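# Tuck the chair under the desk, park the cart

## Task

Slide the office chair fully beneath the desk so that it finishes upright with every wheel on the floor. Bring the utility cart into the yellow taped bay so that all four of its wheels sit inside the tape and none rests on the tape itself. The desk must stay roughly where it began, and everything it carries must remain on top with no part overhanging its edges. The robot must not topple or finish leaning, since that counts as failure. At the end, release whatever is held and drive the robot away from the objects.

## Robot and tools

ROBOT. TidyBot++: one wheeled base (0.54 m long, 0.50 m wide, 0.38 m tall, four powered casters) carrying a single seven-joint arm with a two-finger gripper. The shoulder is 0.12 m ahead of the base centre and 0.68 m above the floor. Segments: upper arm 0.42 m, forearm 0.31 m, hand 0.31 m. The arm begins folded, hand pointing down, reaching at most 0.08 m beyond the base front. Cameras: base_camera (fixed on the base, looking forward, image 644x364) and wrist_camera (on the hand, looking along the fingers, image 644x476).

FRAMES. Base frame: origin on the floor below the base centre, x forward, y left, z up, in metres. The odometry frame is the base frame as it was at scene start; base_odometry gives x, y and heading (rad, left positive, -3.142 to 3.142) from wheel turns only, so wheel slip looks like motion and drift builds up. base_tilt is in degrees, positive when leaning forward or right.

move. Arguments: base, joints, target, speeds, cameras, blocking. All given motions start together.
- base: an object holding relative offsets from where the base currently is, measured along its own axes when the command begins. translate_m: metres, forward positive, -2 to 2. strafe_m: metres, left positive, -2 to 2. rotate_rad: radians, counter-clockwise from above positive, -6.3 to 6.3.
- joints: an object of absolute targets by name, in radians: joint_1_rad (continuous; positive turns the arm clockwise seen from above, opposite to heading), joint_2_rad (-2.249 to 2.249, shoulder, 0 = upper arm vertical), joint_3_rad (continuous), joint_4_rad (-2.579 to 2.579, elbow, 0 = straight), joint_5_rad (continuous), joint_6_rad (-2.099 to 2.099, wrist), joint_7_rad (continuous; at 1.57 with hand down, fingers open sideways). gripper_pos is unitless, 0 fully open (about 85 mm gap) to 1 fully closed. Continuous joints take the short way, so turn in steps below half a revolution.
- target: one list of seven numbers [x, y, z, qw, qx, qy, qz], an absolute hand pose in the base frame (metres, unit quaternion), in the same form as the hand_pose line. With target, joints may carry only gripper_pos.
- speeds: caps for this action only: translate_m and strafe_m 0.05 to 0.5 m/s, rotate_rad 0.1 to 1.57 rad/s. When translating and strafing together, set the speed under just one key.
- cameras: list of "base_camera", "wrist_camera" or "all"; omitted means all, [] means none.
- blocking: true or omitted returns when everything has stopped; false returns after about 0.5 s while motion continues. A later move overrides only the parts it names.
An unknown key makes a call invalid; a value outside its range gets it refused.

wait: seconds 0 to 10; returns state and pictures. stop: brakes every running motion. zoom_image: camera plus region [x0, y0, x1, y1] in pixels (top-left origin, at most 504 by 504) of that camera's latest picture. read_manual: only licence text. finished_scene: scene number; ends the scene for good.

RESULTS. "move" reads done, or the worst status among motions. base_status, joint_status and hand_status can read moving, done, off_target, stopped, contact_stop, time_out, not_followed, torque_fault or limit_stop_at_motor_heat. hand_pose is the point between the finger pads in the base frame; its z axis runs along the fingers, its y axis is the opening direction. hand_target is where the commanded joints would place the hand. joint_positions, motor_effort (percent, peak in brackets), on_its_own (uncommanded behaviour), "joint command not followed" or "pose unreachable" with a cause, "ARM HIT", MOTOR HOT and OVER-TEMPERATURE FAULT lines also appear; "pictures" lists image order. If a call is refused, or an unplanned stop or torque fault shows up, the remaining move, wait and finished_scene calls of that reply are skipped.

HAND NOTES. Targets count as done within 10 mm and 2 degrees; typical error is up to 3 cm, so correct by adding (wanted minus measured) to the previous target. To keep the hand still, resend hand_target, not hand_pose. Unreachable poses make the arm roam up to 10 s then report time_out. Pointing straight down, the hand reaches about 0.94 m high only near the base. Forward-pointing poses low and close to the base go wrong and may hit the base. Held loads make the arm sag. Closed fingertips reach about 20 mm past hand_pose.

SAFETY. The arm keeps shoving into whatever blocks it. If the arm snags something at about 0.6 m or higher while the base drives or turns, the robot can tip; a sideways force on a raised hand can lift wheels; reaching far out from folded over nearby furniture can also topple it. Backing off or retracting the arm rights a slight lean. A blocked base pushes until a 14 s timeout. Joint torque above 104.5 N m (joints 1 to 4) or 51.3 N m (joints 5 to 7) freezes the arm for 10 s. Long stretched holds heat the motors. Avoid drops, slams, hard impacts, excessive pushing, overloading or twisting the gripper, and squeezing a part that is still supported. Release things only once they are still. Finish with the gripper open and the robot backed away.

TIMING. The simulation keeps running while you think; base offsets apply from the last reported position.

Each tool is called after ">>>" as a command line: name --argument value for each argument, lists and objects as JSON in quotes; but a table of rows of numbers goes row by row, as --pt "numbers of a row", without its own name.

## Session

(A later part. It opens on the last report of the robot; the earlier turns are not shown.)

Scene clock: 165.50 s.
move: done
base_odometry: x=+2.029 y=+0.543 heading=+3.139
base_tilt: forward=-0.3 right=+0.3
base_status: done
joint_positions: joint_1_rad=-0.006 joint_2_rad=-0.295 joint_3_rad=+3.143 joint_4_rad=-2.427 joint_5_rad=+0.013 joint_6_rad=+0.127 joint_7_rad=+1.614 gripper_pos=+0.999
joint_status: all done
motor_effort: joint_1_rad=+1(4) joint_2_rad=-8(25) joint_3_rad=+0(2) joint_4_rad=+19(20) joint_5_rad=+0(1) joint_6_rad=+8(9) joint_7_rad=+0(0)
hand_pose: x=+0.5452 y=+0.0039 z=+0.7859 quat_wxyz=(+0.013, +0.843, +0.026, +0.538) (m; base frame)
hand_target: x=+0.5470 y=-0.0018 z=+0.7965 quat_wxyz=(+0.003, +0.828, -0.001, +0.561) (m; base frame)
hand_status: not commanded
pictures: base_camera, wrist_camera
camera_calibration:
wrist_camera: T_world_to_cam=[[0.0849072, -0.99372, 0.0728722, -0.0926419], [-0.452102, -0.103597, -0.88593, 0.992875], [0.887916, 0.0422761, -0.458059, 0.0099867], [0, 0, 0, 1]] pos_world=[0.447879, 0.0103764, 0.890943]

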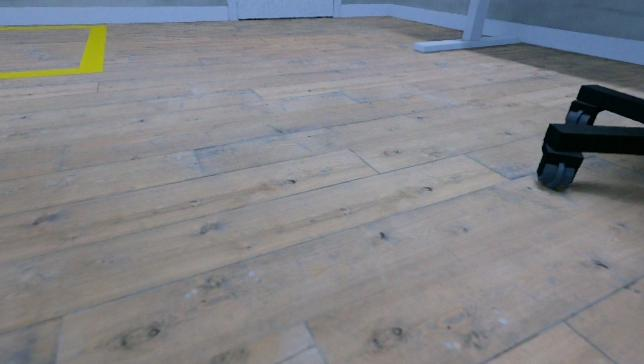

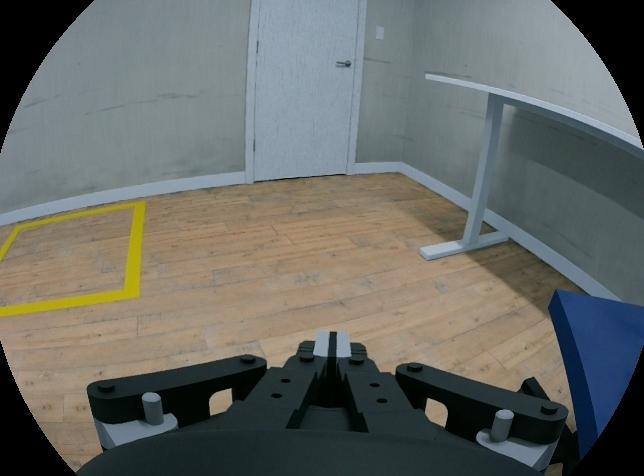

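>>> move --joints '{"joint_6_rad":-1.0}' --cameras '[]'

>>> move --base '{"strafe_m":-0.6}'

Scene clock: 169.00 s.
move: done
base_odometry: x=+2.029 y=+0.543 heading=+3.139
base_tilt: forward=-0.3 right=+0.3
base_status: not commanded
joint_positions: joint_1_rad=-0.006 joint_2_rad=-0.295 joint_3_rad=+3.143 joint_4_rad=-2.438 joint_5_rad=+0.013 joint_6_rad=-0.927 joint_7_rad=+1.614 gripper_pos=+0.999
joint_status: all done
motor_effort: joint_1_rad=+1(1) joint_2_rad=-4(8) joint_3_rad=+0(0) joint_4_rad=+14(19) joint_5_rad=+0(1) joint_6_rad=+1(9) joint_7_rad=+0(1)
hand_pose: x=+0.2832 y=-0.0010 z=+0.6037 quat_wxyz=(+0.006, +0.999, +0.028, +0.036) (m; base frame)
hand_target: x=+0.2552 y=+0.0026 z=+0.6005 quat_wxyz=(-0.004, +1.000, +0.001, -0.004) (m; base frame)
hand_status: not commanded
pictures: none
No camera images: "cameras" was empty.

Scene clock: 173.93 s.
move: time_out
base_odometry: x=+2.030 y=+0.883 heading=-3.128
base_tilt: forward=-0.3 right=+0.3
base_status: strafe_m time_out (by the wheels' count: -0.339 of -0.600)
joint_positions: joint_1_rad=-0.003 joint_2_rad=-0.299 joint_3_rad=+3.152 joint_4_rad=-2.442 joint_5_rad=+0.010 joint_6_rad=-0.938 joint_7_rad=+1.614 gripper_pos=+0.999
joint_status: not commanded
motor_effort: joint_1_rad=+1(3) joint_2_rad=-4(9) joint_3_rad=+0(6) joint_4_rad=+15(21) joint_5_rad=+0(4) joint_6_rad=+1(5) joint_7_rad=+0(0)
hand_pose: x=+0.2783 y=-0.0021 z=+0.6029 quat_wxyz=(+0.004, +0.999, +0.021, +0.030) (m; base frame)
hand_target: x=+0.2552 y=+0.0026 z=+0.6005 quat_wxyz=(-0.004, +1.000, +0.001, -0.004) (m; base frame)
hand_status: not commanded
pictures: base_camera, wrist_camera
camera_calibration:
wrist_camera: T_world_to_cam=[[0.0884417, -0.995656, -0.0291056, -0.00212196], [-0.995895, -0.0878217, -0.0219359, 0.33996], [0.0192845, 0.0309262, -0.999336, 0.731505], [0, 0, 0, 1]] pos_world=[0.324645, 0.00512046, 0.738415]

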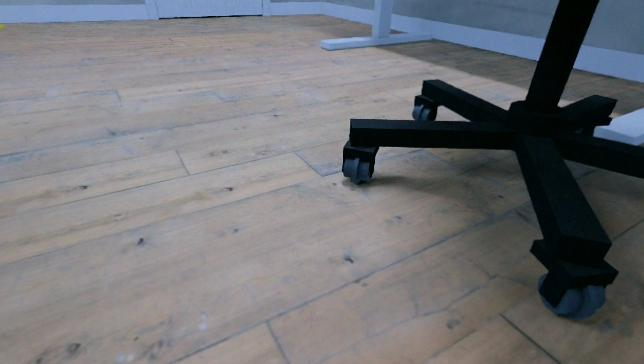

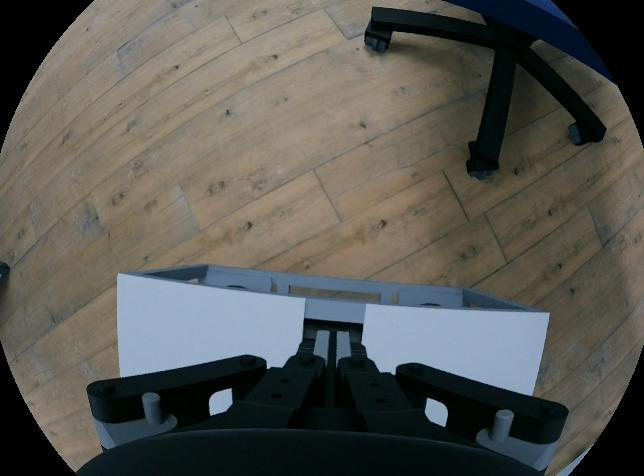

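>>> move --joints '{"joint_1_rad":1.0,"joint_2_rad":-0.3,"joint_4_rad":-2.0,"joint_6_rad":-0.3}' --base '{"strafe_m":0.1}'

Scene clock: 179.40 s.
move: done
base_odometry: x=+2.031 y=+0.783 heading=-3.129
base_tilt: forward=-0.3 right=+0.3
base_status: done
joint_positions: joint_1_rad=+0.986 joint_2_rad=-0.299 joint_3_rad=+3.151 joint_4_rad=-2.014 joint_5_rad=+0.010 joint_6_rad=-0.376 joint_7_rad=+1.614 gripper_pos=+0.999
joint_status: all done
motor_effort: joint_1_rad=+1(2) joint_2_rad=-11(11) joint_3_rad=+0(1) joint_4_rad=+20(21) joint_5_rad=+0(1) joint_6_rad=+8(8) joint_7_rad=+0(0)
hand_pose: x=+0.3676 y=-0.3840 z=+0.8837 quat_wxyz=(+0.251, +0.770, -0.394, +0.434) (m; base frame)
hand_target: x=+0.3718 y=-0.3969 z=+0.9138 quat_wxyz=(+0.260, +0.738, -0.404, +0.473) (m; base frame)
hand_status: not commanded
pictures: base_camera, wrist_camera
camera_calibration:
wrist_camera: T_world_to_cam=[[-0.79114, -0.608367, 0.0631432, 0.00845171], [-0.36757, 0.390391, -0.84409, 1.08072], [0.488865, -0.691003, -0.532471, 0.159796], [0, 0, 0, 1]] pos_world=[0.325809, -0.306344, 0.996782]

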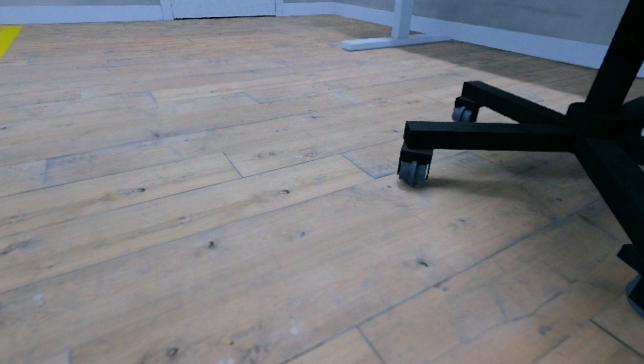

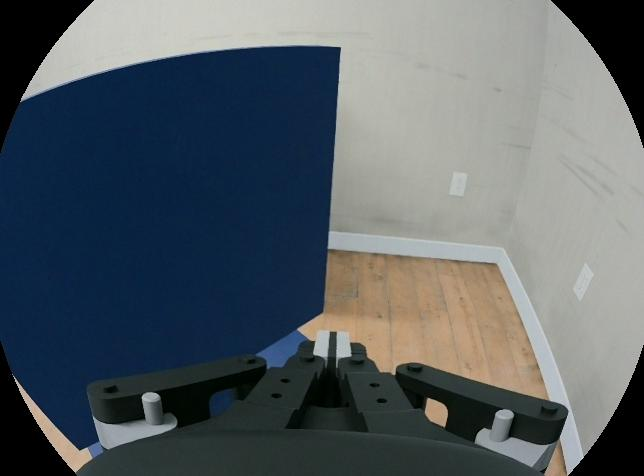

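>>> move --joints '{"joint_1_rad":0,"joint_2_rad":-0.3,"joint_4_rad":-2.45,"joint_6_rad":-0.95}' --base '{"rotate_rad":0.51}' --cameras '[]'

>>> move --base '{"strafe_m":-0.83,"translate_m":-0.08}' --speeds '{"strafe_m":0.3}'

Scene clock: 190.67 s.
move: done
base_odometry: x=+2.031 y=+0.783 heading=-2.619
base_tilt: forward=-0.3 right=+0.3
base_status: done
joint_positions: joint_1_rad=+0.015 joint_2_rad=-0.299 joint_3_rad=+3.150 joint_4_rad=-2.429 joint_5_rad=+0.010 joint_6_rad=-0.870 joint_7_rad=+1.614 gripper_pos=+0.999
joint_status: all done
motor_effort: joint_1_rad=+1(3) joint_2_rad=-4(12) joint_3_rad=+0(2) joint_4_rad=+15(22) joint_5_rad=+0(1) joint_6_rad=+1(9) joint_7_rad=+0(0)
hand_pose: x=+0.3055 y=-0.0053 z=+0.6090 quat_wxyz=(+0.005, +0.997, +0.013, +0.070) (m; base frame)
hand_target: x=+0.2708 y=+0.0022 z=+0.6007 quat_wxyz=(-0.004, +1.000, +0.000, +0.021) (m; base frame)
hand_status: not commanded
pictures: none
No camera images: "cameras" was empty.

Scene clock: 194.37 s.
move: done
base_odometry: x=+1.686 y=+1.542 heading=-2.618
base_tilt: forward=-0.3 right=+0.3
base_status: done
joint_positions: joint_1_rad=-0.006 joint_2_rad=-0.301 joint_3_rad=+3.142 joint_4_rad=-2.452 joint_5_rad=-0.001 joint_6_rad=-0.902 joint_7_rad=+1.615 gripper_pos=+0.999
joint_status: not commanded
motor_effort: joint_1_rad=+1(10) joint_2_rad=-3(5) joint_3_rad=+0(8) joint_4_rad=+14(20) joint_5_rad=+0(6) joint_6_rad=+1(7) joint_7_rad=+0(3)
hand_pose: x=+0.2844 y=+0.0026 z=+0.6011 quat_wxyz=(+0.000, +0.999, +0.024, +0.044) (m; base frame)
hand_target: x=+0.2708 y=+0.0022 z=+0.6007 quat_wxyz=(-0.004, +1.000, +0.000, +0.021) (m; base frame)
hand_status: not commanded
pictures: base_camera, wrist_camera
camera_calibration:
wrist_camera: T_world_to_cam=[[0.0955622, -0.994857, -0.033591, 0.00263727], [-0.994327, -0.0938194, -0.0501099, 0.362932], [0.0467007, 0.038189, -0.998179, 0.720904], [0, 0, 0, 1]] pos_world=[0.326954, 0.00914311, 0.737866]

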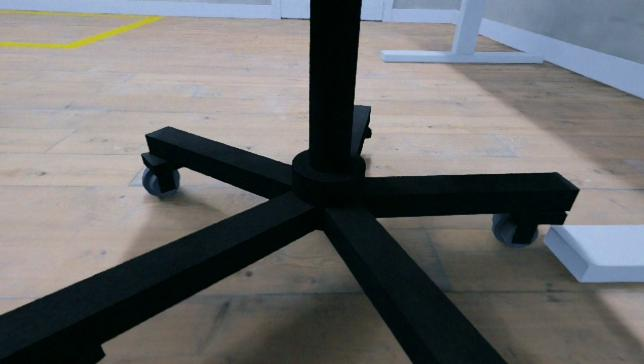

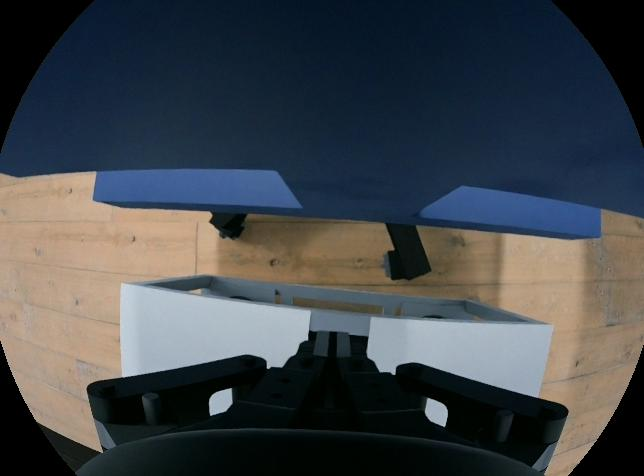

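>>> move --base '{"translate_m":-0.25}' --cameras '[]'

>>> move --joints '{"joint_1_rad":-0.45,"joint_6_rad":0.3}' --cameras '[]'

>>> move --base '{"translate_m":0.3}' --speeds '{"translate_m":0.2}'

Scene clock: 203.53 s.
move: done
base_odometry: x=+1.903 y=+1.667 heading=-2.618
base_tilt: forward=-0.3 right=+0.3
base_status: done
joint_positions: joint_1_rad=-0.006 joint_2_rad=-0.304 joint_3_rad=+3.142 joint_4_rad=-2.452 joint_5_rad=-0.001 joint_6_rad=-0.902 joint_7_rad=+1.615 gripper_pos=+0.999
joint_status: not commanded
motor_effort: joint_1_rad=+1(1) joint_2_rad=-3(6) joint_3_rad=+0(1) joint_4_rad=+14(16) joint_5_rad=+0(0) joint_6_rad=+1(2) joint_7_rad=+0(0)
hand_pose: x=+0.2847 y=+0.0026 z=+0.6017 quat_wxyz=(+0.000, +0.999, +0.024, +0.046) (m; base frame)
hand_target: x=+0.2708 y=+0.0022 z=+0.6007 quat_wxyz=(-0.004, +1.000, +0.000, +0.021) (m; base frame)
hand_status: not commanded
pictures: none
No camera images: "cameras" was empty.

Scene clock: 205.73 s.
move: done
base_odometry: x=+1.903 y=+1.667 heading=-2.618
base_tilt: forward=-0.3 right=+0.3
base_status: not commanded
joint_positions: joint_1_rad=-0.436 joint_2_rad=-0.304 joint_3_rad=+3.142 joint_4_rad=-2.452 joint_5_rad=-0.001 joint_6_rad=+0.227 joint_7_rad=+1.615 gripper_pos=+0.999
joint_status: all done
motor_effort: joint_1_rad=+1(2) joint_2_rad=-8(8) joint_3_rad=+0(1) joint_4_rad=+19(19) joint_5_rad=+0(1) joint_6_rad=+8(9) joint_7_rad=+0(0)
hand_pose: x=+0.5081 y=+0.1823 z=+0.8048 quat_wxyz=(-0.112, +0.796, +0.194, +0.562) (m; base frame)
hand_target: x=+0.5146 y=+0.1882 z=+0.8260 quat_wxyz=(-0.131, +0.779, +0.176, +0.587) (m; base frame)
hand_status: not commanded
pictures: none
No camera images: "cameras" was empty.

Scene clock: 208.07 s.
move: done
base_odometry: x=+1.643 y=+1.517 heading=-2.618
base_tilt: forward=-0.3 right=+0.3
base_status: done
joint_positions: joint_1_rad=-0.460 joint_2_rad=-0.310 joint_3_rad=+3.136 joint_4_rad=-2.457 joint_5_rad=-0.001 joint_6_rad=+0.234 joint_7_rad=+1.615 gripper_pos=+0.999
joint_status: not commanded
motor_effort: joint_1_rad=+3(18) joint_2_rad=-8(10) joint_3_rad=+2(17) joint_4_rad=+18(29) joint_5_rad=-1(5) joint_6_rad=+9(14) joint_7_rad=+0(0)
hand_pose: x=+0.5013 y=+0.1936 z=+0.8067 quat_wxyz=(-0.120, +0.791, +0.206, +0.564) (m; base frame)
hand_target: x=+0.5146 y=+0.1882 z=+0.8260 quat_wxyz=(-0.131, +0.779, +0.176, +0.587) (m; base frame)
hand_status: not commanded
pictures: base_camera, wrist_camera
camera_calibration:
wrist_camera: T_world_to_cam=[[0.506114, -0.85964, 0.0697691, -0.136534], [-0.290028, -0.245821, -0.924908, 0.988939], [0.812239, 0.447874, -0.373733, -0.0581307], [0, 0, 0, 1]] pos_world=[0.403138, 0.151767, 0.902479]

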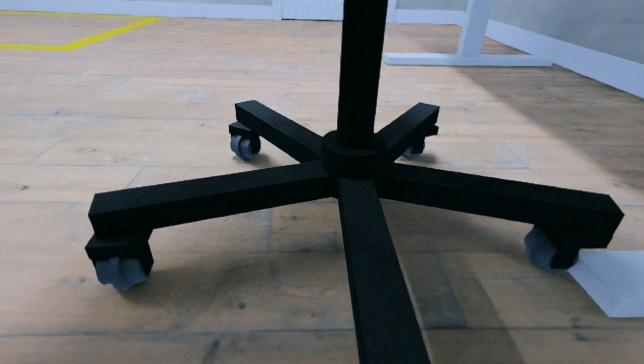

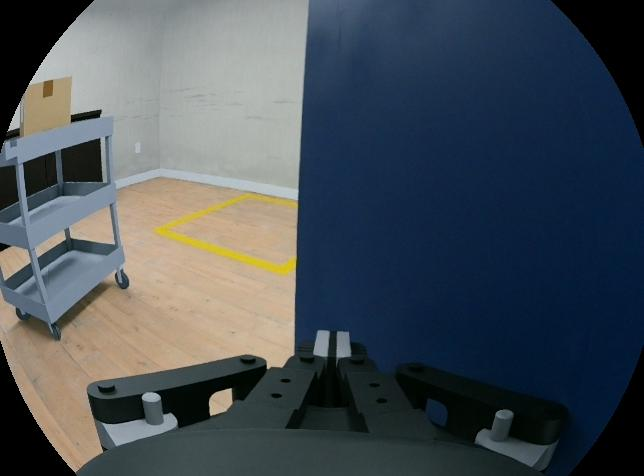

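>>> move --base '{"translate_m":0.25}' --speeds '{"translate_m":0.2}'

Scene clock: 211.30 s.
move: done
base_odometry: x=+1.426 y=+1.392 heading=-2.618
base_tilt: forward=-0.3 right=+0.2
base_status: done
joint_positions: joint_1_rad=-0.459 joint_2_rad=-0.303 joint_3_rad=+3.139 joint_4_rad=-2.454 joint_5_rad=-0.001 joint_6_rad=+0.238 joint_7_rad=+1.615 gripper_pos=+0.999
joint_status: not commanded
motor_effort: joint_1_rad=+2(12) joint_2_rad=-8(10) joint_3_rad=+1(11) joint_4_rad=+19(25) joint_5_rad=+0(3) joint_6_rad=+8(11) joint_7_rad=+0(1)
hand_pose: x=+0.5042 y=+0.1928 z=+0.8067 quat_wxyz=(-0.119, +0.791, +0.204, +0.564) (m; base frame)
hand_target: x=+0.5146 y=+0.1882 z=+0.8260 quat_wxyz=(-0.131, +0.779, +0.176, +0.587) (m; base frame)
hand_status: not commanded
pictures: base_camera, wrist_camera
camera_calibration:
wrist_camera: T_world_to_cam=[[0.502278, -0.861975, 0.0686731, -0.135448], [-0.291289, -0.243442, -0.925141, 0.989876], [0.814166, 0.444675, -0.37336, -0.0607393], [0, 0, 0, 1]] pos_world=[0.405825, 0.151234, 0.9024]

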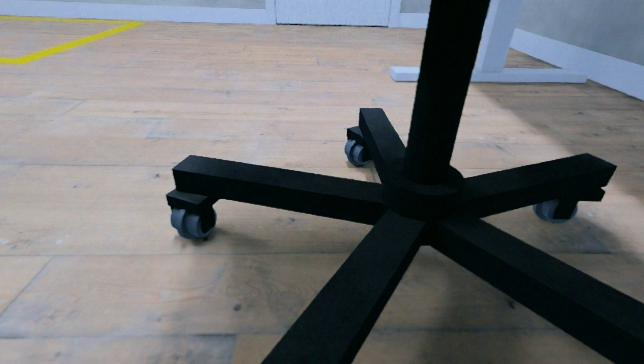

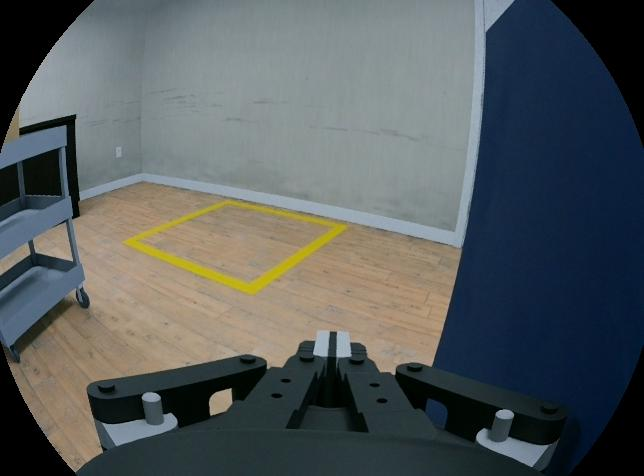

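>>> move --base '{"translate_m":0.2}' --speeds '{"translate_m":0.2}'

Scene clock: 215.07 s.
move: done
base_odometry: x=+1.253 y=+1.292 heading=-2.618
base_tilt: forward=-0.3 right=+0.3
base_status: done
joint_positions: joint_1_rad=-0.462 joint_2_rad=-0.306 joint_3_rad=+3.136 joint_4_rad=-2.457 joint_5_rad=-0.002 joint_6_rad=+0.239 joint_7_rad=+1.615 gripper_pos=+0.999
joint_status: not commanded
motor_effort: joint_1_rad=+1(8) joint_2_rad=-8(10) joint_3_rad=+0(9) joint_4_rad=+18(28) joint_5_rad=+0(1) joint_6_rad=+8(9) joint_7_rad=+0(0)
hand_pose: x=+0.5017 y=+0.1950 z=+0.8065 quat_wxyz=(-0.121, +0.790, +0.207, +0.564) (m; base frame)
hand_target: x=+0.5146 y=+0.1882 z=+0.8260 quat_wxyz=(-0.131, +0.779, +0.176, +0.587) (m; base frame)
hand_status: not commanded
pictures: base_camera, wrist_camera
camera_calibration:
wrist_camera: T_world_to_cam=[[0.508025, -0.858513, 0.06975, -0.136732], [-0.288686, -0.246004, -0.92528, 0.988865], [0.811524, 0.44993, -0.372817, -0.0599309], [0, 0, 0, 1]] pos_world=[0.40357, 0.152844, 0.902171]

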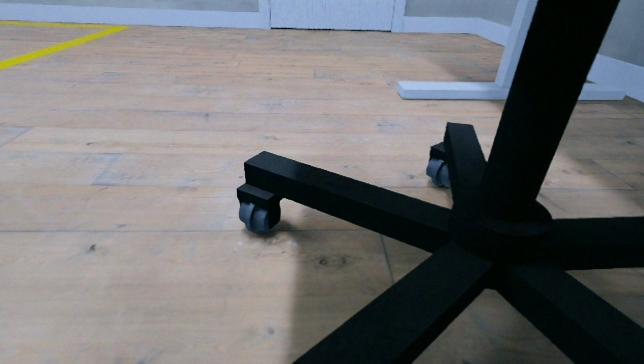

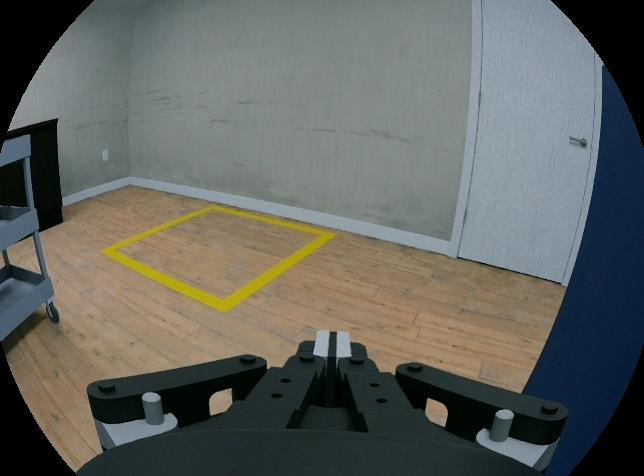

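>>> move --base '{"translate_m":-0.2}' --cameras '[]'

>>> move --base '{"strafe_m":0.85}' --joints '{"joint_1_rad":0}' --cameras '[]'

>>> move --base '{"translate_m":0.7,"rotate_rad":-1.575}'

Scene clock: 220.33 s.
move: done
base_odometry: x=+1.426 y=+1.393 heading=-2.618
base_tilt: forward=-0.3 right=+0.3
base_status: done
joint_positions: joint_1_rad=-0.461 joint_2_rad=-0.307 joint_3_rad=+3.137 joint_4_rad=-2.456 joint_5_rad=-0.002 joint_6_rad=+0.239 joint_7_rad=+1.615 gripper_pos=+0.999
joint_status: not commanded
motor_effort: joint_1_rad=+1(2) joint_2_rad=-8(10) joint_3_rad=+0(2) joint_4_rad=+19(20) joint_5_rad=+0(1) joint_6_rad=+9(9) joint_7_rad=+0(0)
hand_pose: x=+0.5023 y=+0.1940 z=+0.8074 quat_wxyz=(-0.121, +0.790, +0.205, +0.565) (m; base frame)
hand_target: x=+0.5146 y=+0.1882 z=+0.8260 quat_wxyz=(-0.131, +0.779, +0.176, +0.587) (m; base frame)
hand_status: not commanded
pictures: none
No camera images: "cameras" was empty.

Scene clock: 223.17 s.
move: done
base_odometry: x=+1.851 y=+0.656 heading=-2.618
base_tilt: forward=-0.3 right=+0.3
base_status: done
joint_positions: joint_1_rad=-0.014 joint_2_rad=-0.307 joint_3_rad=+3.141 joint_4_rad=-2.456 joint_5_rad=-0.002 joint_6_rad=+0.239 joint_7_rad=+1.615 gripper_pos=+0.999
joint_status: all done
motor_effort: joint_1_rad=+1(2) joint_2_rad=-8(8) joint_3_rad=+0(2) joint_4_rad=+19(20) joint_5_rad=+0(1) joint_6_rad=+9(9) joint_7_rad=+0(0)
hand_pose: x=+0.5486 y=+0.0078 z=+0.8074 quat_wxyz=(+0.008, +0.816, +0.024, +0.578) (m; base frame)
hand_target: x=+0.5571 y=-0.0026 z=+0.8260 quat_wxyz=(+0.004, +0.799, -0.002, +0.602) (m; base frame)
hand_status: not commanded
pictures: none
No camera images: "cameras" was empty.

Scene clock: 226.03 s.
move: done
base_odometry: x=+1.245 y=+0.306 heading=+2.090
base_tilt: forward=-0.3 right=+0.3
base_status: done
joint_positions: joint_1_rad=-0.010 joint_2_rad=-0.307 joint_3_rad=+3.141 joint_4_rad=-2.456 joint_5_rad=-0.002 joint_6_rad=+0.239 joint_7_rad=+1.615 gripper_pos=+0.999
joint_status: not commanded
motor_effort: joint_1_rad=+1(2) joint_2_rad=-8(10) joint_3_rad=+0(1) joint_4_rad=+19(20) joint_5_rad=+0(0) joint_6_rad=+8(9) joint_7_rad=+0(0)
hand_pose: x=+0.5487 y=+0.0059 z=+0.8074 quat_wxyz=(+0.009, +0.816, +0.022, +0.578) (m; base frame)
hand_target: x=+0.5571 y=-0.0026 z=+0.8260 quat_wxyz=(+0.004, +0.799, -0.002, +0.602) (m; base frame)
hand_status: not commanded
pictures: base_camera, wrist_camera
camera_calibration:
wrist_camera: T_world_to_cam=[[0.0769319, -0.994697, 0.0682621, -0.0844474], [-0.365786, -0.091849, -0.926156, 0.998821], [0.927514, 0.0462816, -0.370912, -0.0754106], [0, 0, 0, 1]] pos_world=[0.441795, 0.0112312, 0.902858]

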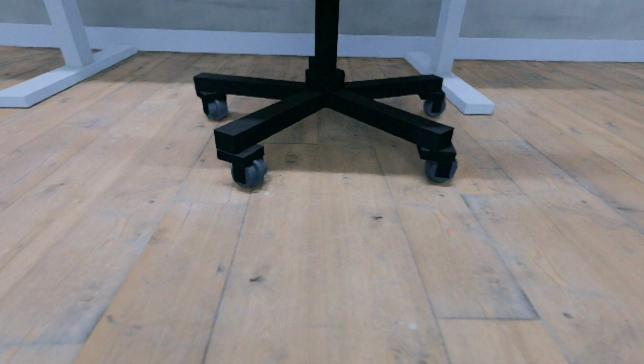

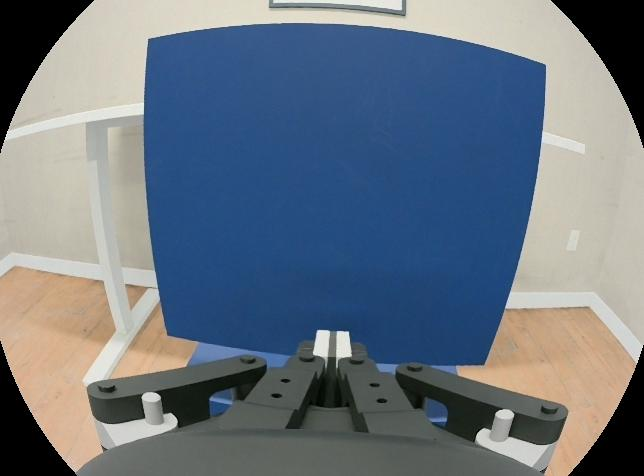

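>>> move --base '{"translate_m":0.42}' --speeds '{"translate_m":0.15}'

Scene clock: 234.83 s.
move: done
base_odometry: x=+1.036 y=+0.671 heading=+2.089
base_tilt: forward=-0.3 right=+0.3
base_status: done
joint_positions: joint_1_rad=-0.008 joint_2_rad=-0.305 joint_3_rad=+3.141 joint_4_rad=-2.457 joint_5_rad=-0.002 joint_6_rad=+0.241 joint_7_rad=+1.615 gripper_pos=+0.999
joint_status: not commanded
motor_effort: joint_1_rad=+1(3) joint_2_rad=-8(10) joint_3_rad=+0(2) joint_4_rad=+19(32) joint_5_rad=+0(1) joint_6_rad=+9(16) joint_7_rad=+0(0)
hand_pose: x=+0.5488 y=+0.0049 z=+0.8068 quat_wxyz=(+0.010, +0.816, +0.021, +0.577) (m; base frame)
hand_target: x=+0.5571 y=-0.0026 z=+0.8260 quat_wxyz=(+0.004, +0.799, -0.002, +0.602) (m; base frame)
hand_status: not commanded
pictures: base_camera, wrist_camera
camera_calibration:
wrist_camera: T_world_to_cam=[[0.0746686, -0.994874, 0.0681933, -0.08411], [-0.366598, -0.0909813, -0.92592, 0.998455], [0.927378, 0.0441376, -0.371513, -0.0751314], [0, 0, 0, 1]] pos_world=[0.441987, 0.010478, 0.902313]

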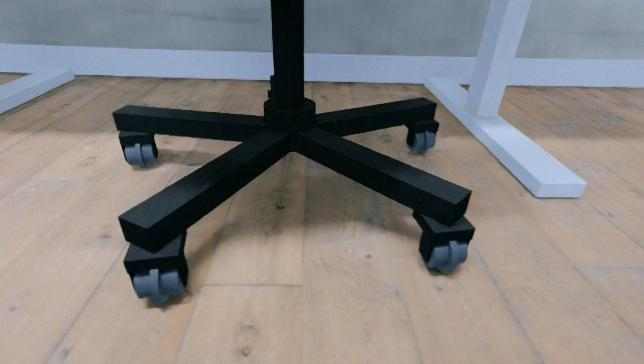

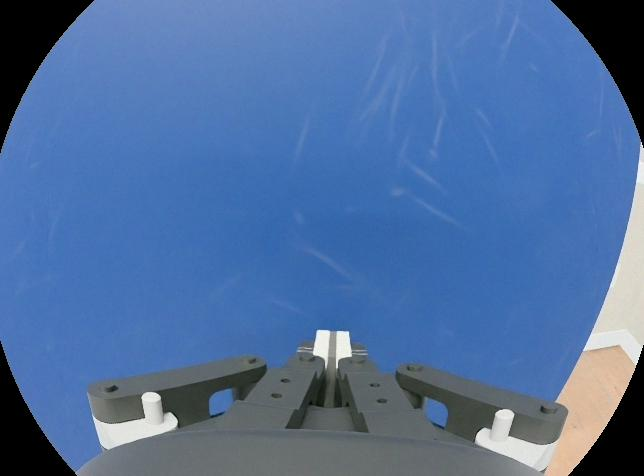

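>>> move --base '{"translate_m":0.15}' --speeds '{"translate_m":0.08}'

Scene clock: 240.20 s.
move: time_out
base_odometry: x=+0.964 y=+0.798 heading=+2.093
base_tilt: forward=-0.4 right=+0.3
base_status: translate_m time_out (by the wheels' count: +0.147 of +0.150)
joint_positions: joint_1_rad=-0.012 joint_2_rad=-0.436 joint_3_rad=+3.130 joint_4_rad=-2.567 joint_5_rad=-0.002 joint_6_rad=+0.241 joint_7_rad=+1.615 gripper_pos=+0.999
joint_status: not commanded
motor_effort: joint_1_rad=+6(10) joint_2_rad=+24(28) joint_3_rad=+6(9) joint_4_rad=+39(45) joint_5_rad=-2(3) joint_6_rad=+16(20) joint_7_rad=+0(0)
hand_pose: x=+0.5030 y=+0.0106 z=+0.7985 quat_wxyz=(+0.008, +0.810, +0.028, +0.586) (m; base frame)
hand_target: x=+0.5571 y=-0.0026 z=+0.8260 quat_wxyz=(+0.004, +0.799, -0.002, +0.602) (m; base frame)
hand_status: not commanded
pictures: base_camera, wrist_camera
camera_calibration:
wrist_camera: T_world_to_cam=[[0.0874601, -0.993384, 0.0744279, -0.0859009], [-0.345897, -0.100349, -0.932891, 0.969722], [0.934187, 0.0558463, -0.352385, -0.0548666], [0, 0, 0, 1]] pos_world=[0.394192, 0.0150424, 0.891704]

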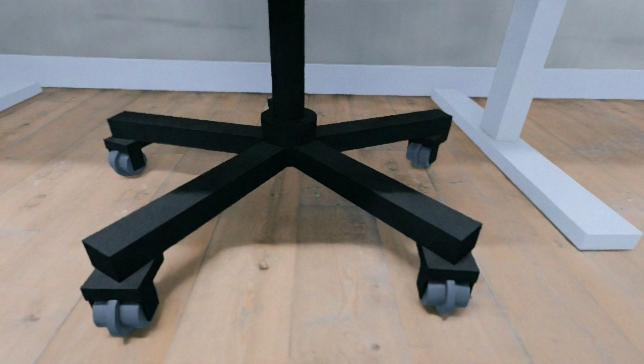

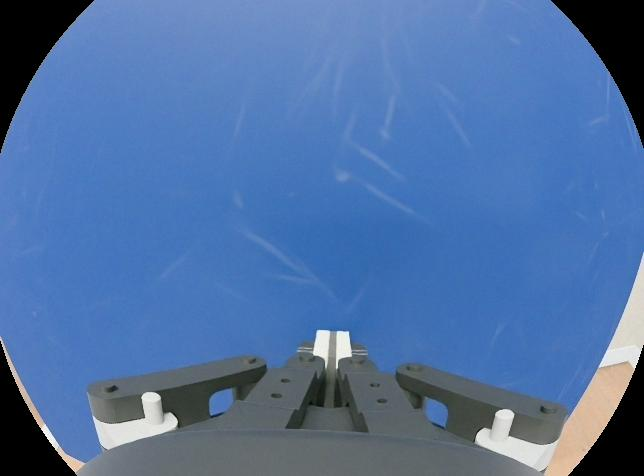

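>>> move --base '{"translate_m":-0.45}'

>>> move --base '{"rotate_rad":-2.7}'

Scene clock: 245.07 s.
move: done
base_odometry: x=+1.188 y=+0.408 heading=+2.092
base_tilt: forward=-0.3 right=+0.3
base_status: done
joint_positions: joint_1_rad=-0.011 joint_2_rad=-0.302 joint_3_rad=+3.134 joint_4_rad=-2.445 joint_5_rad=-0.002 joint_6_rad=+0.259 joint_7_rad=+1.615 gripper_pos=+0.999
joint_status: not commanded
motor_effort: joint_1_rad=+1(3) joint_2_rad=-8(25) joint_3_rad=+0(3) joint_4_rad=+18(39) joint_5_rad=+0(1) joint_6_rad=+8(16) joint_7_rad=+0(0)
hand_pose: x=+0.5540 y=+0.0094 z=+0.8173 quat_wxyz=(+0.008, +0.808, +0.025, +0.588) (m; base frame)
hand_target: x=+0.5571 y=-0.0026 z=+0.8260 quat_wxyz=(+0.004, +0.799, -0.002, +0.602) (m; base frame)
hand_status: not commanded
pictures: base_camera, wrist_camera
camera_calibration:
wrist_camera: T_world_to_cam=[[0.0823488, -0.994002, 0.071969, -0.0881034], [-0.340877, -0.0959516, -0.935199, 1.00391], [0.936494, 0.0524799, -0.346734, -0.101663], [0, 0, 0, 1]] pos_world=[0.444671, 0.0140869, 0.909944]

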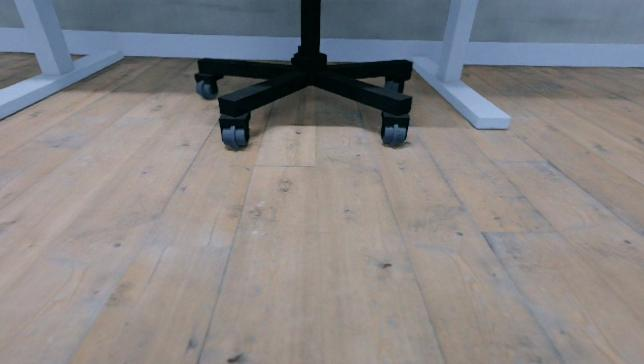

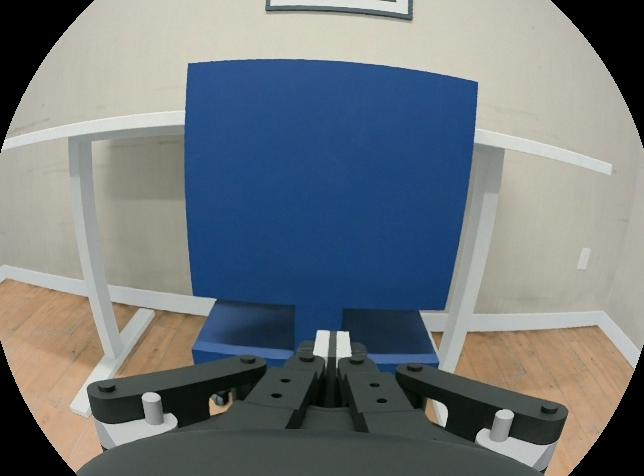

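Scene clock: 248.07 s.
move: done
base_odometry: x=+1.188 y=+0.408 heading=-0.607
base_tilt: forward=-0.3 right=+0.3
base_status: done
joint_positions: joint_1_rad=-0.009 joint_2_rad=-0.302 joint_3_rad=+3.138 joint_4_rad=-2.445 joint_5_rad=-0.002 joint_6_rad=+0.259 joint_7_rad=+1.615 gripper_pos=+0.999
joint_status: not commanded
motor_effort: joint_1_rad=+1(2) joint_2_rad=-8(9) joint_3_rad=+0(2) joint_4_rad=+19(20) joint_5_rad=+0(1) joint_6_rad=+8(9) joint_7_rad=+0(0)
hand_pose: x=+0.5541 y=+0.0067 z=+0.8174 quat_wxyz=(+0.009, +0.808, +0.022, +0.588) (m; base frame)
hand_target: x=+0.5571 y=-0.0026 z=+0.8260 quat_wxyz=(+0.004, +0.799, -0.002, +0.602) (m; base frame)
hand_status: not commanded
pictures: base_camera, wrist_camera
camera_calibration:
wrist_camera: T_world_to_cam=[[0.076545, -0.994553, 0.0707502, -0.086586], [-0.341439, -0.0928144, -0.93531, 1.00408], [0.936782, 0.0474364, -0.346684, -0.101769], [0, 0, 0, 1]] pos_world=[0.444796, 0.0119063, 0.90997]

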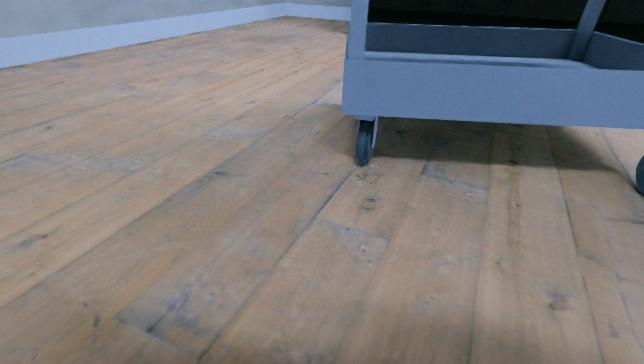

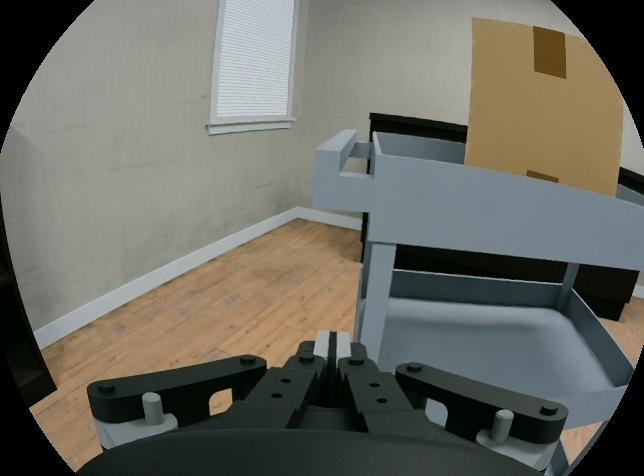

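>>> move --base '{"rotate_rad":-1.583}' --joints '{"joint_1_rad":3.1,"joint_2_rad":0.4,"joint_4_rad":-2.2,"joint_6_rad":0.4}' --cameras '[]'

>>> move --base '{"translate_m":-0.61,"strafe_m":0.79}'

Scene clock: 268.83 s.
move: done
base_odometry: x=+1.188 y=+0.408 heading=-2.189
base_tilt: forward=-0.3 right=+0.3
base_status: done
joint_positions: joint_1_rad=+3.088 joint_2_rad=+0.374 joint_3_rad=+3.139 joint_4_rad=-2.218 joint_5_rad=-0.002 joint_6_rad=+0.328 joint_7_rad=+1.615 gripper_pos=+0.999
joint_status: all done
motor_effort: joint_1_rad=+1(3) joint_2_rad=-27(28) joint_3_rad=+0(2) joint_4_rad=+13(19) joint_5_rad=+0(1) joint_6_rad=+7(9) joint_7_rad=+0(0)
hand_pose: x=-0.4373 y=-0.0322 z=+0.6064 quat_wxyz=(+0.425, +0.044, -0.904, +0.003) (m; base frame)
hand_target: x=-0.4583 y=-0.0205 z=+0.6168 quat_wxyz=(+0.454, +0.018, -0.891, +0.004) (m; base frame)
hand_status: not commanded
pictures: none
No camera images: "cameras" was empty.

Scene clock: 272.23 s.
move: done
base_odometry: x=+2.186 y=+0.447 heading=-2.190
base_tilt: forward=-0.3 right=+0.3
base_status: done
joint_positions: joint_1_rad=+3.094 joint_2_rad=+0.377 joint_3_rad=+3.140 joint_4_rad=-2.214 joint_5_rad=-0.002 joint_6_rad=+0.331 joint_7_rad=+1.615 gripper_pos=+0.999
joint_status: not commanded
motor_effort: joint_1_rad=+1(4) joint_2_rad=-27(28) joint_3_rad=-1(2) joint_4_rad=+12(14) joint_5_rad=+0(0) joint_6_rad=+7(7) joint_7_rad=+0(0)
hand_pose: x=-0.4397 y=-0.0287 z=+0.6071 quat_wxyz=(+0.426, +0.041, -0.904, +0.001) (m; base frame)
hand_target: x=-0.4583 y=-0.0205 z=+0.6168 quat_wxyz=(+0.454, +0.018, -0.891, +0.004) (m; base frame)
hand_status: not commanded
pictures: base_camera, wrist_camera
camera_calibration:
wrist_camera: T_world_to_cam=[[-0.134348, 0.990097, 0.0407261, -0.0483036], [0.657292, 0.119794, -0.744054, 0.793931], [-0.741565, -0.0731929, -0.666877, 0.210938], [0, 0, 0, 1]] pos_world=[-0.371909, -0.031844, 0.733365]

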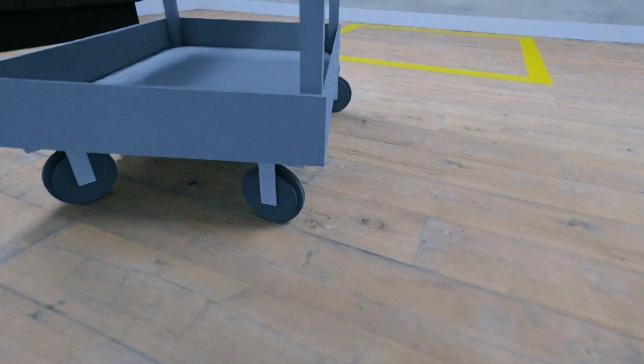

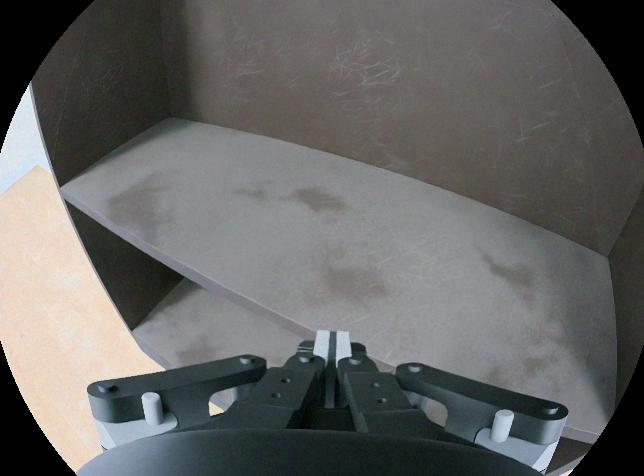

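>>> move --joints '{"joint_6_rad":-0.5}' --cameras '[]'

>>> move --base '{"strafe_m":0.1,"rotate_rad":-0.5}' --cameras '[]'

>>> move --base '{"translate_m":-0.1,"strafe_m":0.56}'

Scene clock: 291.80 s.
move: done
base_odometry: x=+2.186 y=+0.447 heading=-2.190
base_tilt: forward=-0.3 right=+0.3
base_status: not commanded
joint_positions: joint_1_rad=+3.094 joint_2_rad=+0.380 joint_3_rad=+3.140 joint_4_rad=-2.206 joint_5_rad=-0.002 joint_6_rad=-0.430 joint_7_rad=+1.615 gripper_pos=+0.999
joint_status: all done
motor_effort: joint_1_rad=+1(2) joint_2_rad=-24(27) joint_3_rad=-1(1) joint_4_rad=+9(13) joint_5_rad=+0(0) joint_6_rad=+1(7) joint_7_rad=+0(0)
hand_pose: x=-0.2411 y=-0.0194 z=+0.4965 quat_wxyz=(+0.062, +0.046, -0.997, +0.001) (m; base frame)
hand_target: x=-0.2197 y=-0.0137 z=+0.4889 quat_wxyz=(+0.021, +0.020, -1.000, +0.001) (m; base frame)
hand_status: not commanded
pictures: none
No camera images: "cameras" was empty.

Scene clock: 293.20 s.
move: done
base_odometry: x=+2.267 y=+0.389 heading=-2.689
base_tilt: forward=-0.3 right=+0.3
base_status: done
joint_positions: joint_1_rad=+3.103 joint_2_rad=+0.381 joint_3_rad=+3.146 joint_4_rad=-2.206 joint_5_rad=-0.002 joint_6_rad=-0.430 joint_7_rad=+1.615 gripper_pos=+0.999
joint_status: not commanded
motor_effort: joint_1_rad=+1(4) joint_2_rad=-24(24) joint_3_rad=+0(3) joint_4_rad=+9(10) joint_5_rad=+0(1) joint_6_rad=+2(2) joint_7_rad=+0(0)
hand_pose: x=-0.2414 y=-0.0137 z=+0.4964 quat_wxyz=(+0.062, +0.039, -0.997, -0.001) (m; base frame)
hand_target: x=-0.2197 y=-0.0137 z=+0.4889 quat_wxyz=(+0.021, +0.020, -1.000, +0.001) (m; base frame)
hand_status: not commanded
pictures: none
No camera images: "cameras" was empty.

Scene clock: 295.50 s.
move: done
base_odometry: x=+2.602 y=-0.071 heading=-2.690
base_tilt: forward=-0.3 right=+0.3
base_status: done
joint_positions: joint_1_rad=+3.106 joint_2_rad=+0.381 joint_3_rad=+3.148 joint_4_rad=-2.206 joint_5_rad=-0.002 joint_6_rad=-0.430 joint_7_rad=+1.615 gripper_pos=+0.999
joint_status: not commanded
motor_effort: joint_1_rad=+1(5) joint_2_rad=-23(24) joint_3_rad=+0(3) joint_4_rad=+10(10) joint_5_rad=+0(1) joint_6_rad=+1(2) joint_7_rad=+0(0)
hand_pose: x=-0.2415 y=-0.0119 z=+0.4964 quat_wxyz=(+0.062, +0.036, -0.997, -0.001) (m; base frame)
hand_target: x=-0.2197 y=-0.0137 z=+0.4889 quat_wxyz=(+0.021, +0.020, -1.000, +0.001) (m; base frame)
hand_status: not commanded
pictures: base_camera, wrist_camera
camera_calibration:
wrist_camera: T_world_to_cam=[[-0.120368, 0.99235, -0.0274259, 0.00334944], [0.989305, 0.117614, -0.0862723, 0.332929], [-0.0823867, -0.0375169, -0.995894, 0.608266], [0, 0, 0, 1]] pos_world=[-0.278852, -0.0196606, 0.634583]

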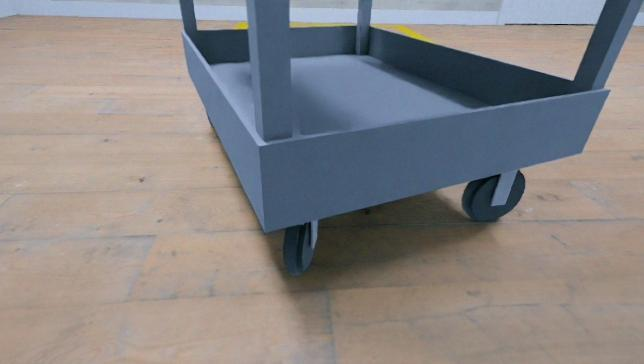

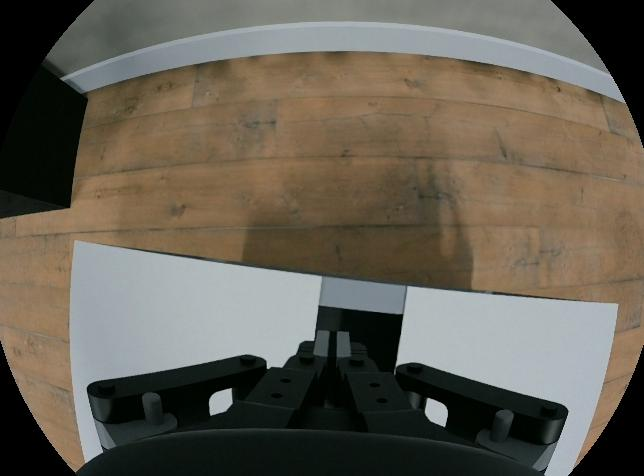

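>>> move --base '{"translate_m":0.4}' --speeds '{"translate_m":0.15}'

Scene clock: 300.70 s.
move: done
base_odometry: x=+2.242 y=-0.246 heading=-2.690
base_tilt: forward=-0.3 right=+0.3
base_status: done
joint_positions: joint_1_rad=+3.106 joint_2_rad=+0.383 joint_3_rad=+3.148 joint_4_rad=-2.205 joint_5_rad=-0.002 joint_6_rad=-0.433 joint_7_rad=+1.615 gripper_pos=+0.999
joint_status: not commanded
motor_effort: joint_1_rad=+1(2) joint_2_rad=-24(26) joint_3_rad=-1(2) joint_4_rad=+10(11) joint_5_rad=+0(0) joint_6_rad=+1(2) joint_7_rad=+0(0)
hand_pose: x=-0.2406 y=-0.0119 z=+0.4956 quat_wxyz=(+0.060, +0.036, -0.998, -0.001) (m; base frame)
hand_target: x=-0.2197 y=-0.0137 z=+0.4889 quat_wxyz=(+0.021, +0.020, -1.000, +0.001) (m; base frame)
hand_status: not commanded
pictures: base_camera, wrist_camera
camera_calibration:
wrist_camera: T_world_to_cam=[[-0.120448, 0.99233, -0.0278095, 0.00364831], [0.989655, 0.11783, -0.0818489, 0.329912], [-0.0779443, -0.0373804, -0.996257, 0.608827], [0, 0, 0, 1]] pos_world=[-0.278605, -0.0197356, 0.633652]

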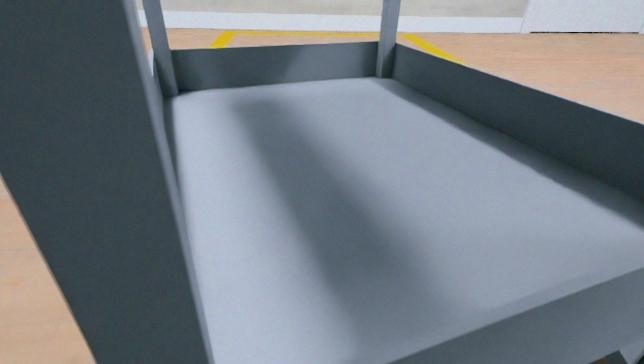

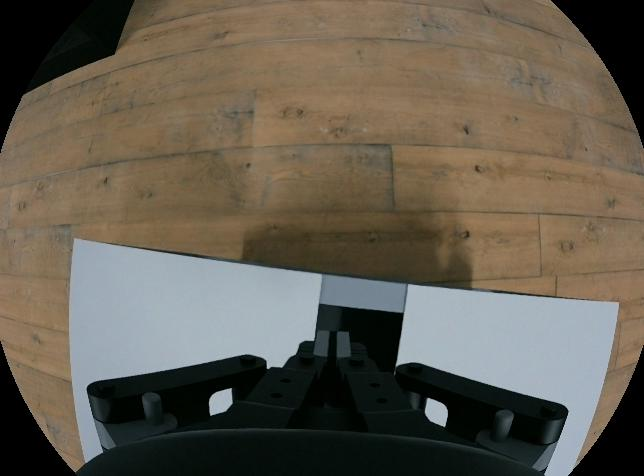

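>>> move --base '{"translate_m":0.4}' --speeds '{"translate_m":0.15}' --cameras '["base_camera"]'

Scene clock: 306.07 s.
move: done
base_odometry: x=+1.883 y=-0.420 heading=-2.691
base_tilt: forward=-0.3 right=+0.3
base_status: done
joint_positions: joint_1_rad=+3.106 joint_2_rad=+0.384 joint_3_rad=+3.148 joint_4_rad=-2.204 joint_5_rad=-0.002 joint_6_rad=-0.434 joint_7_rad=+1.615 gripper_pos=+0.999
joint_status: not commanded
motor_effort: joint_1_rad=+1(2) joint_2_rad=-24(25) joint_3_rad=-1(1) joint_4_rad=+9(11) joint_5_rad=+0(0) joint_6_rad=+1(2) joint_7_rad=+0(0)
hand_pose: x=-0.2407 y=-0.0119 z=+0.4953 quat_wxyz=(+0.059, +0.036, -0.998, -0.001) (m; base frame)
hand_target: x=-0.2197 y=-0.0137 z=+0.4889 quat_wxyz=(+0.021, +0.020, -1.000, +0.001) (m; base frame)
hand_status: not commanded
pictures: base_camera

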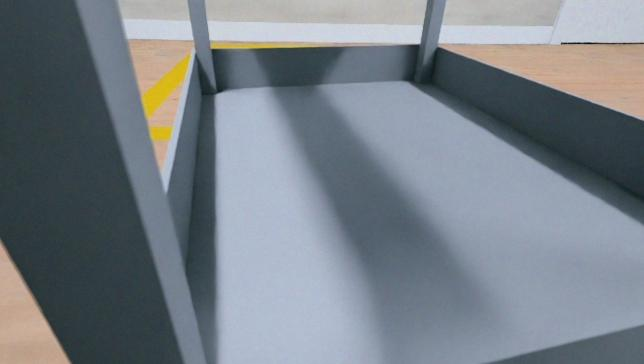

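>>> move --base '{"translate_m":0.6}' --speeds '{"translate_m":0.18}' --cameras '["base_camera"]'

Scene clock: 314.50 s.
move: done
base_odometry: x=+1.343 y=-0.681 heading=-2.691
base_tilt: forward=-0.3 right=+0.3
base_status: done
joint_positions: joint_1_rad=+3.106 joint_2_rad=+0.386 joint_3_rad=+3.148 joint_4_rad=-2.203 joint_5_rad=-0.002 joint_6_rad=-0.435 joint_7_rad=+1.615 gripper_pos=+0.999
joint_status: not commanded
motor_effort: joint_1_rad=+1(1) joint_2_rad=-24(26) joint_3_rad=+0(1) joint_4_rad=+10(11) joint_5_rad=+0(0) joint_6_rad=+1(2) joint_7_rad=+0(0)
hand_pose: x=-0.2409 y=-0.0119 z=+0.4950 quat_wxyz=(+0.059, +0.036, -0.998, -0.001) (m; base frame)
hand_target: x=-0.2197 y=-0.0137 z=+0.4889 quat_wxyz=(+0.021, +0.020, -1.000, +0.001) (m; base frame)
hand_status: not commanded
pictures: base_camera

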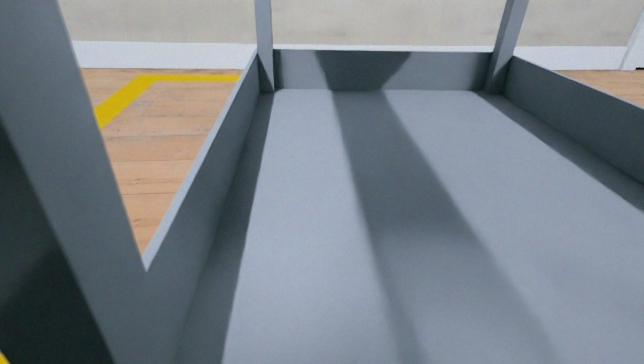

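>>> move --base '{"translate_m":0.33}' --speeds '{"translate_m":0.12}' --cameras '[]'

>>> move --base '{"translate_m":-0.6}' --cameras '["base_camera"]'

Scene clock: 323.00 s.
move: done
base_odometry: x=+1.046 y=-0.825 heading=-2.691
base_tilt: forward=-0.3 right=+0.3
base_status: done
joint_positions: joint_1_rad=+3.106 joint_2_rad=+0.386 joint_3_rad=+3.148 joint_4_rad=-2.202 joint_5_rad=-0.002 joint_6_rad=-0.435 joint_7_rad=+1.615 gripper_pos=+0.999
joint_status: not commanded
motor_effort: joint_1_rad=+1(2) joint_2_rad=-24(26) joint_3_rad=-1(1) joint_4_rad=+9(12) joint_5_rad=+0(0) joint_6_rad=+1(2) joint_7_rad=+0(0)
hand_pose: x=-0.2410 y=-0.0119 z=+0.4949 quat_wxyz=(+0.059, +0.036, -0.998, -0.001) (m; base frame)
hand_target: x=-0.2197 y=-0.0137 z=+0.4889 quat_wxyz=(+0.021, +0.020, -1.000, +0.001) (m; base frame)
hand_status: not commanded
pictures: none
No camera images: "cameras" was empty.

Scene clock: 325.60 s.
move: done
base_odometry: x=+1.586 y=-0.564 heading=-2.692
base_tilt: forward=-0.3 right=+0.3
base_status: done
joint_positions: joint_1_rad=+3.105 joint_2_rad=+0.389 joint_3_rad=+3.148 joint_4_rad=-2.199 joint_5_rad=-0.002 joint_6_rad=-0.436 joint_7_rad=+1.615 gripper_pos=+0.999
joint_status: not commanded
motor_effort: joint_1_rad=+1(3) joint_2_rad=-24(26) joint_3_rad=+0(1) joint_4_rad=+10(11) joint_5_rad=+0(1) joint_6_rad=+1(2) joint_7_rad=+0(0)
hand_pose: x=-0.2419 y=-0.0121 z=+0.4945 quat_wxyz=(+0.058, +0.036, -0.998, -0.001) (m; base frame)
hand_target: x=-0.2197 y=-0.0137 z=+0.4889 quat_wxyz=(+0.021, +0.020, -1.000, +0.001) (m; base frame)
hand_status: not commanded
pictures: base_camera

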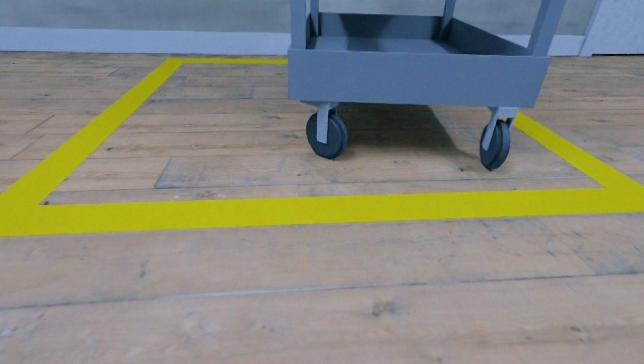

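>>> finished_scene --scene 2

The scene is finished: the task was done.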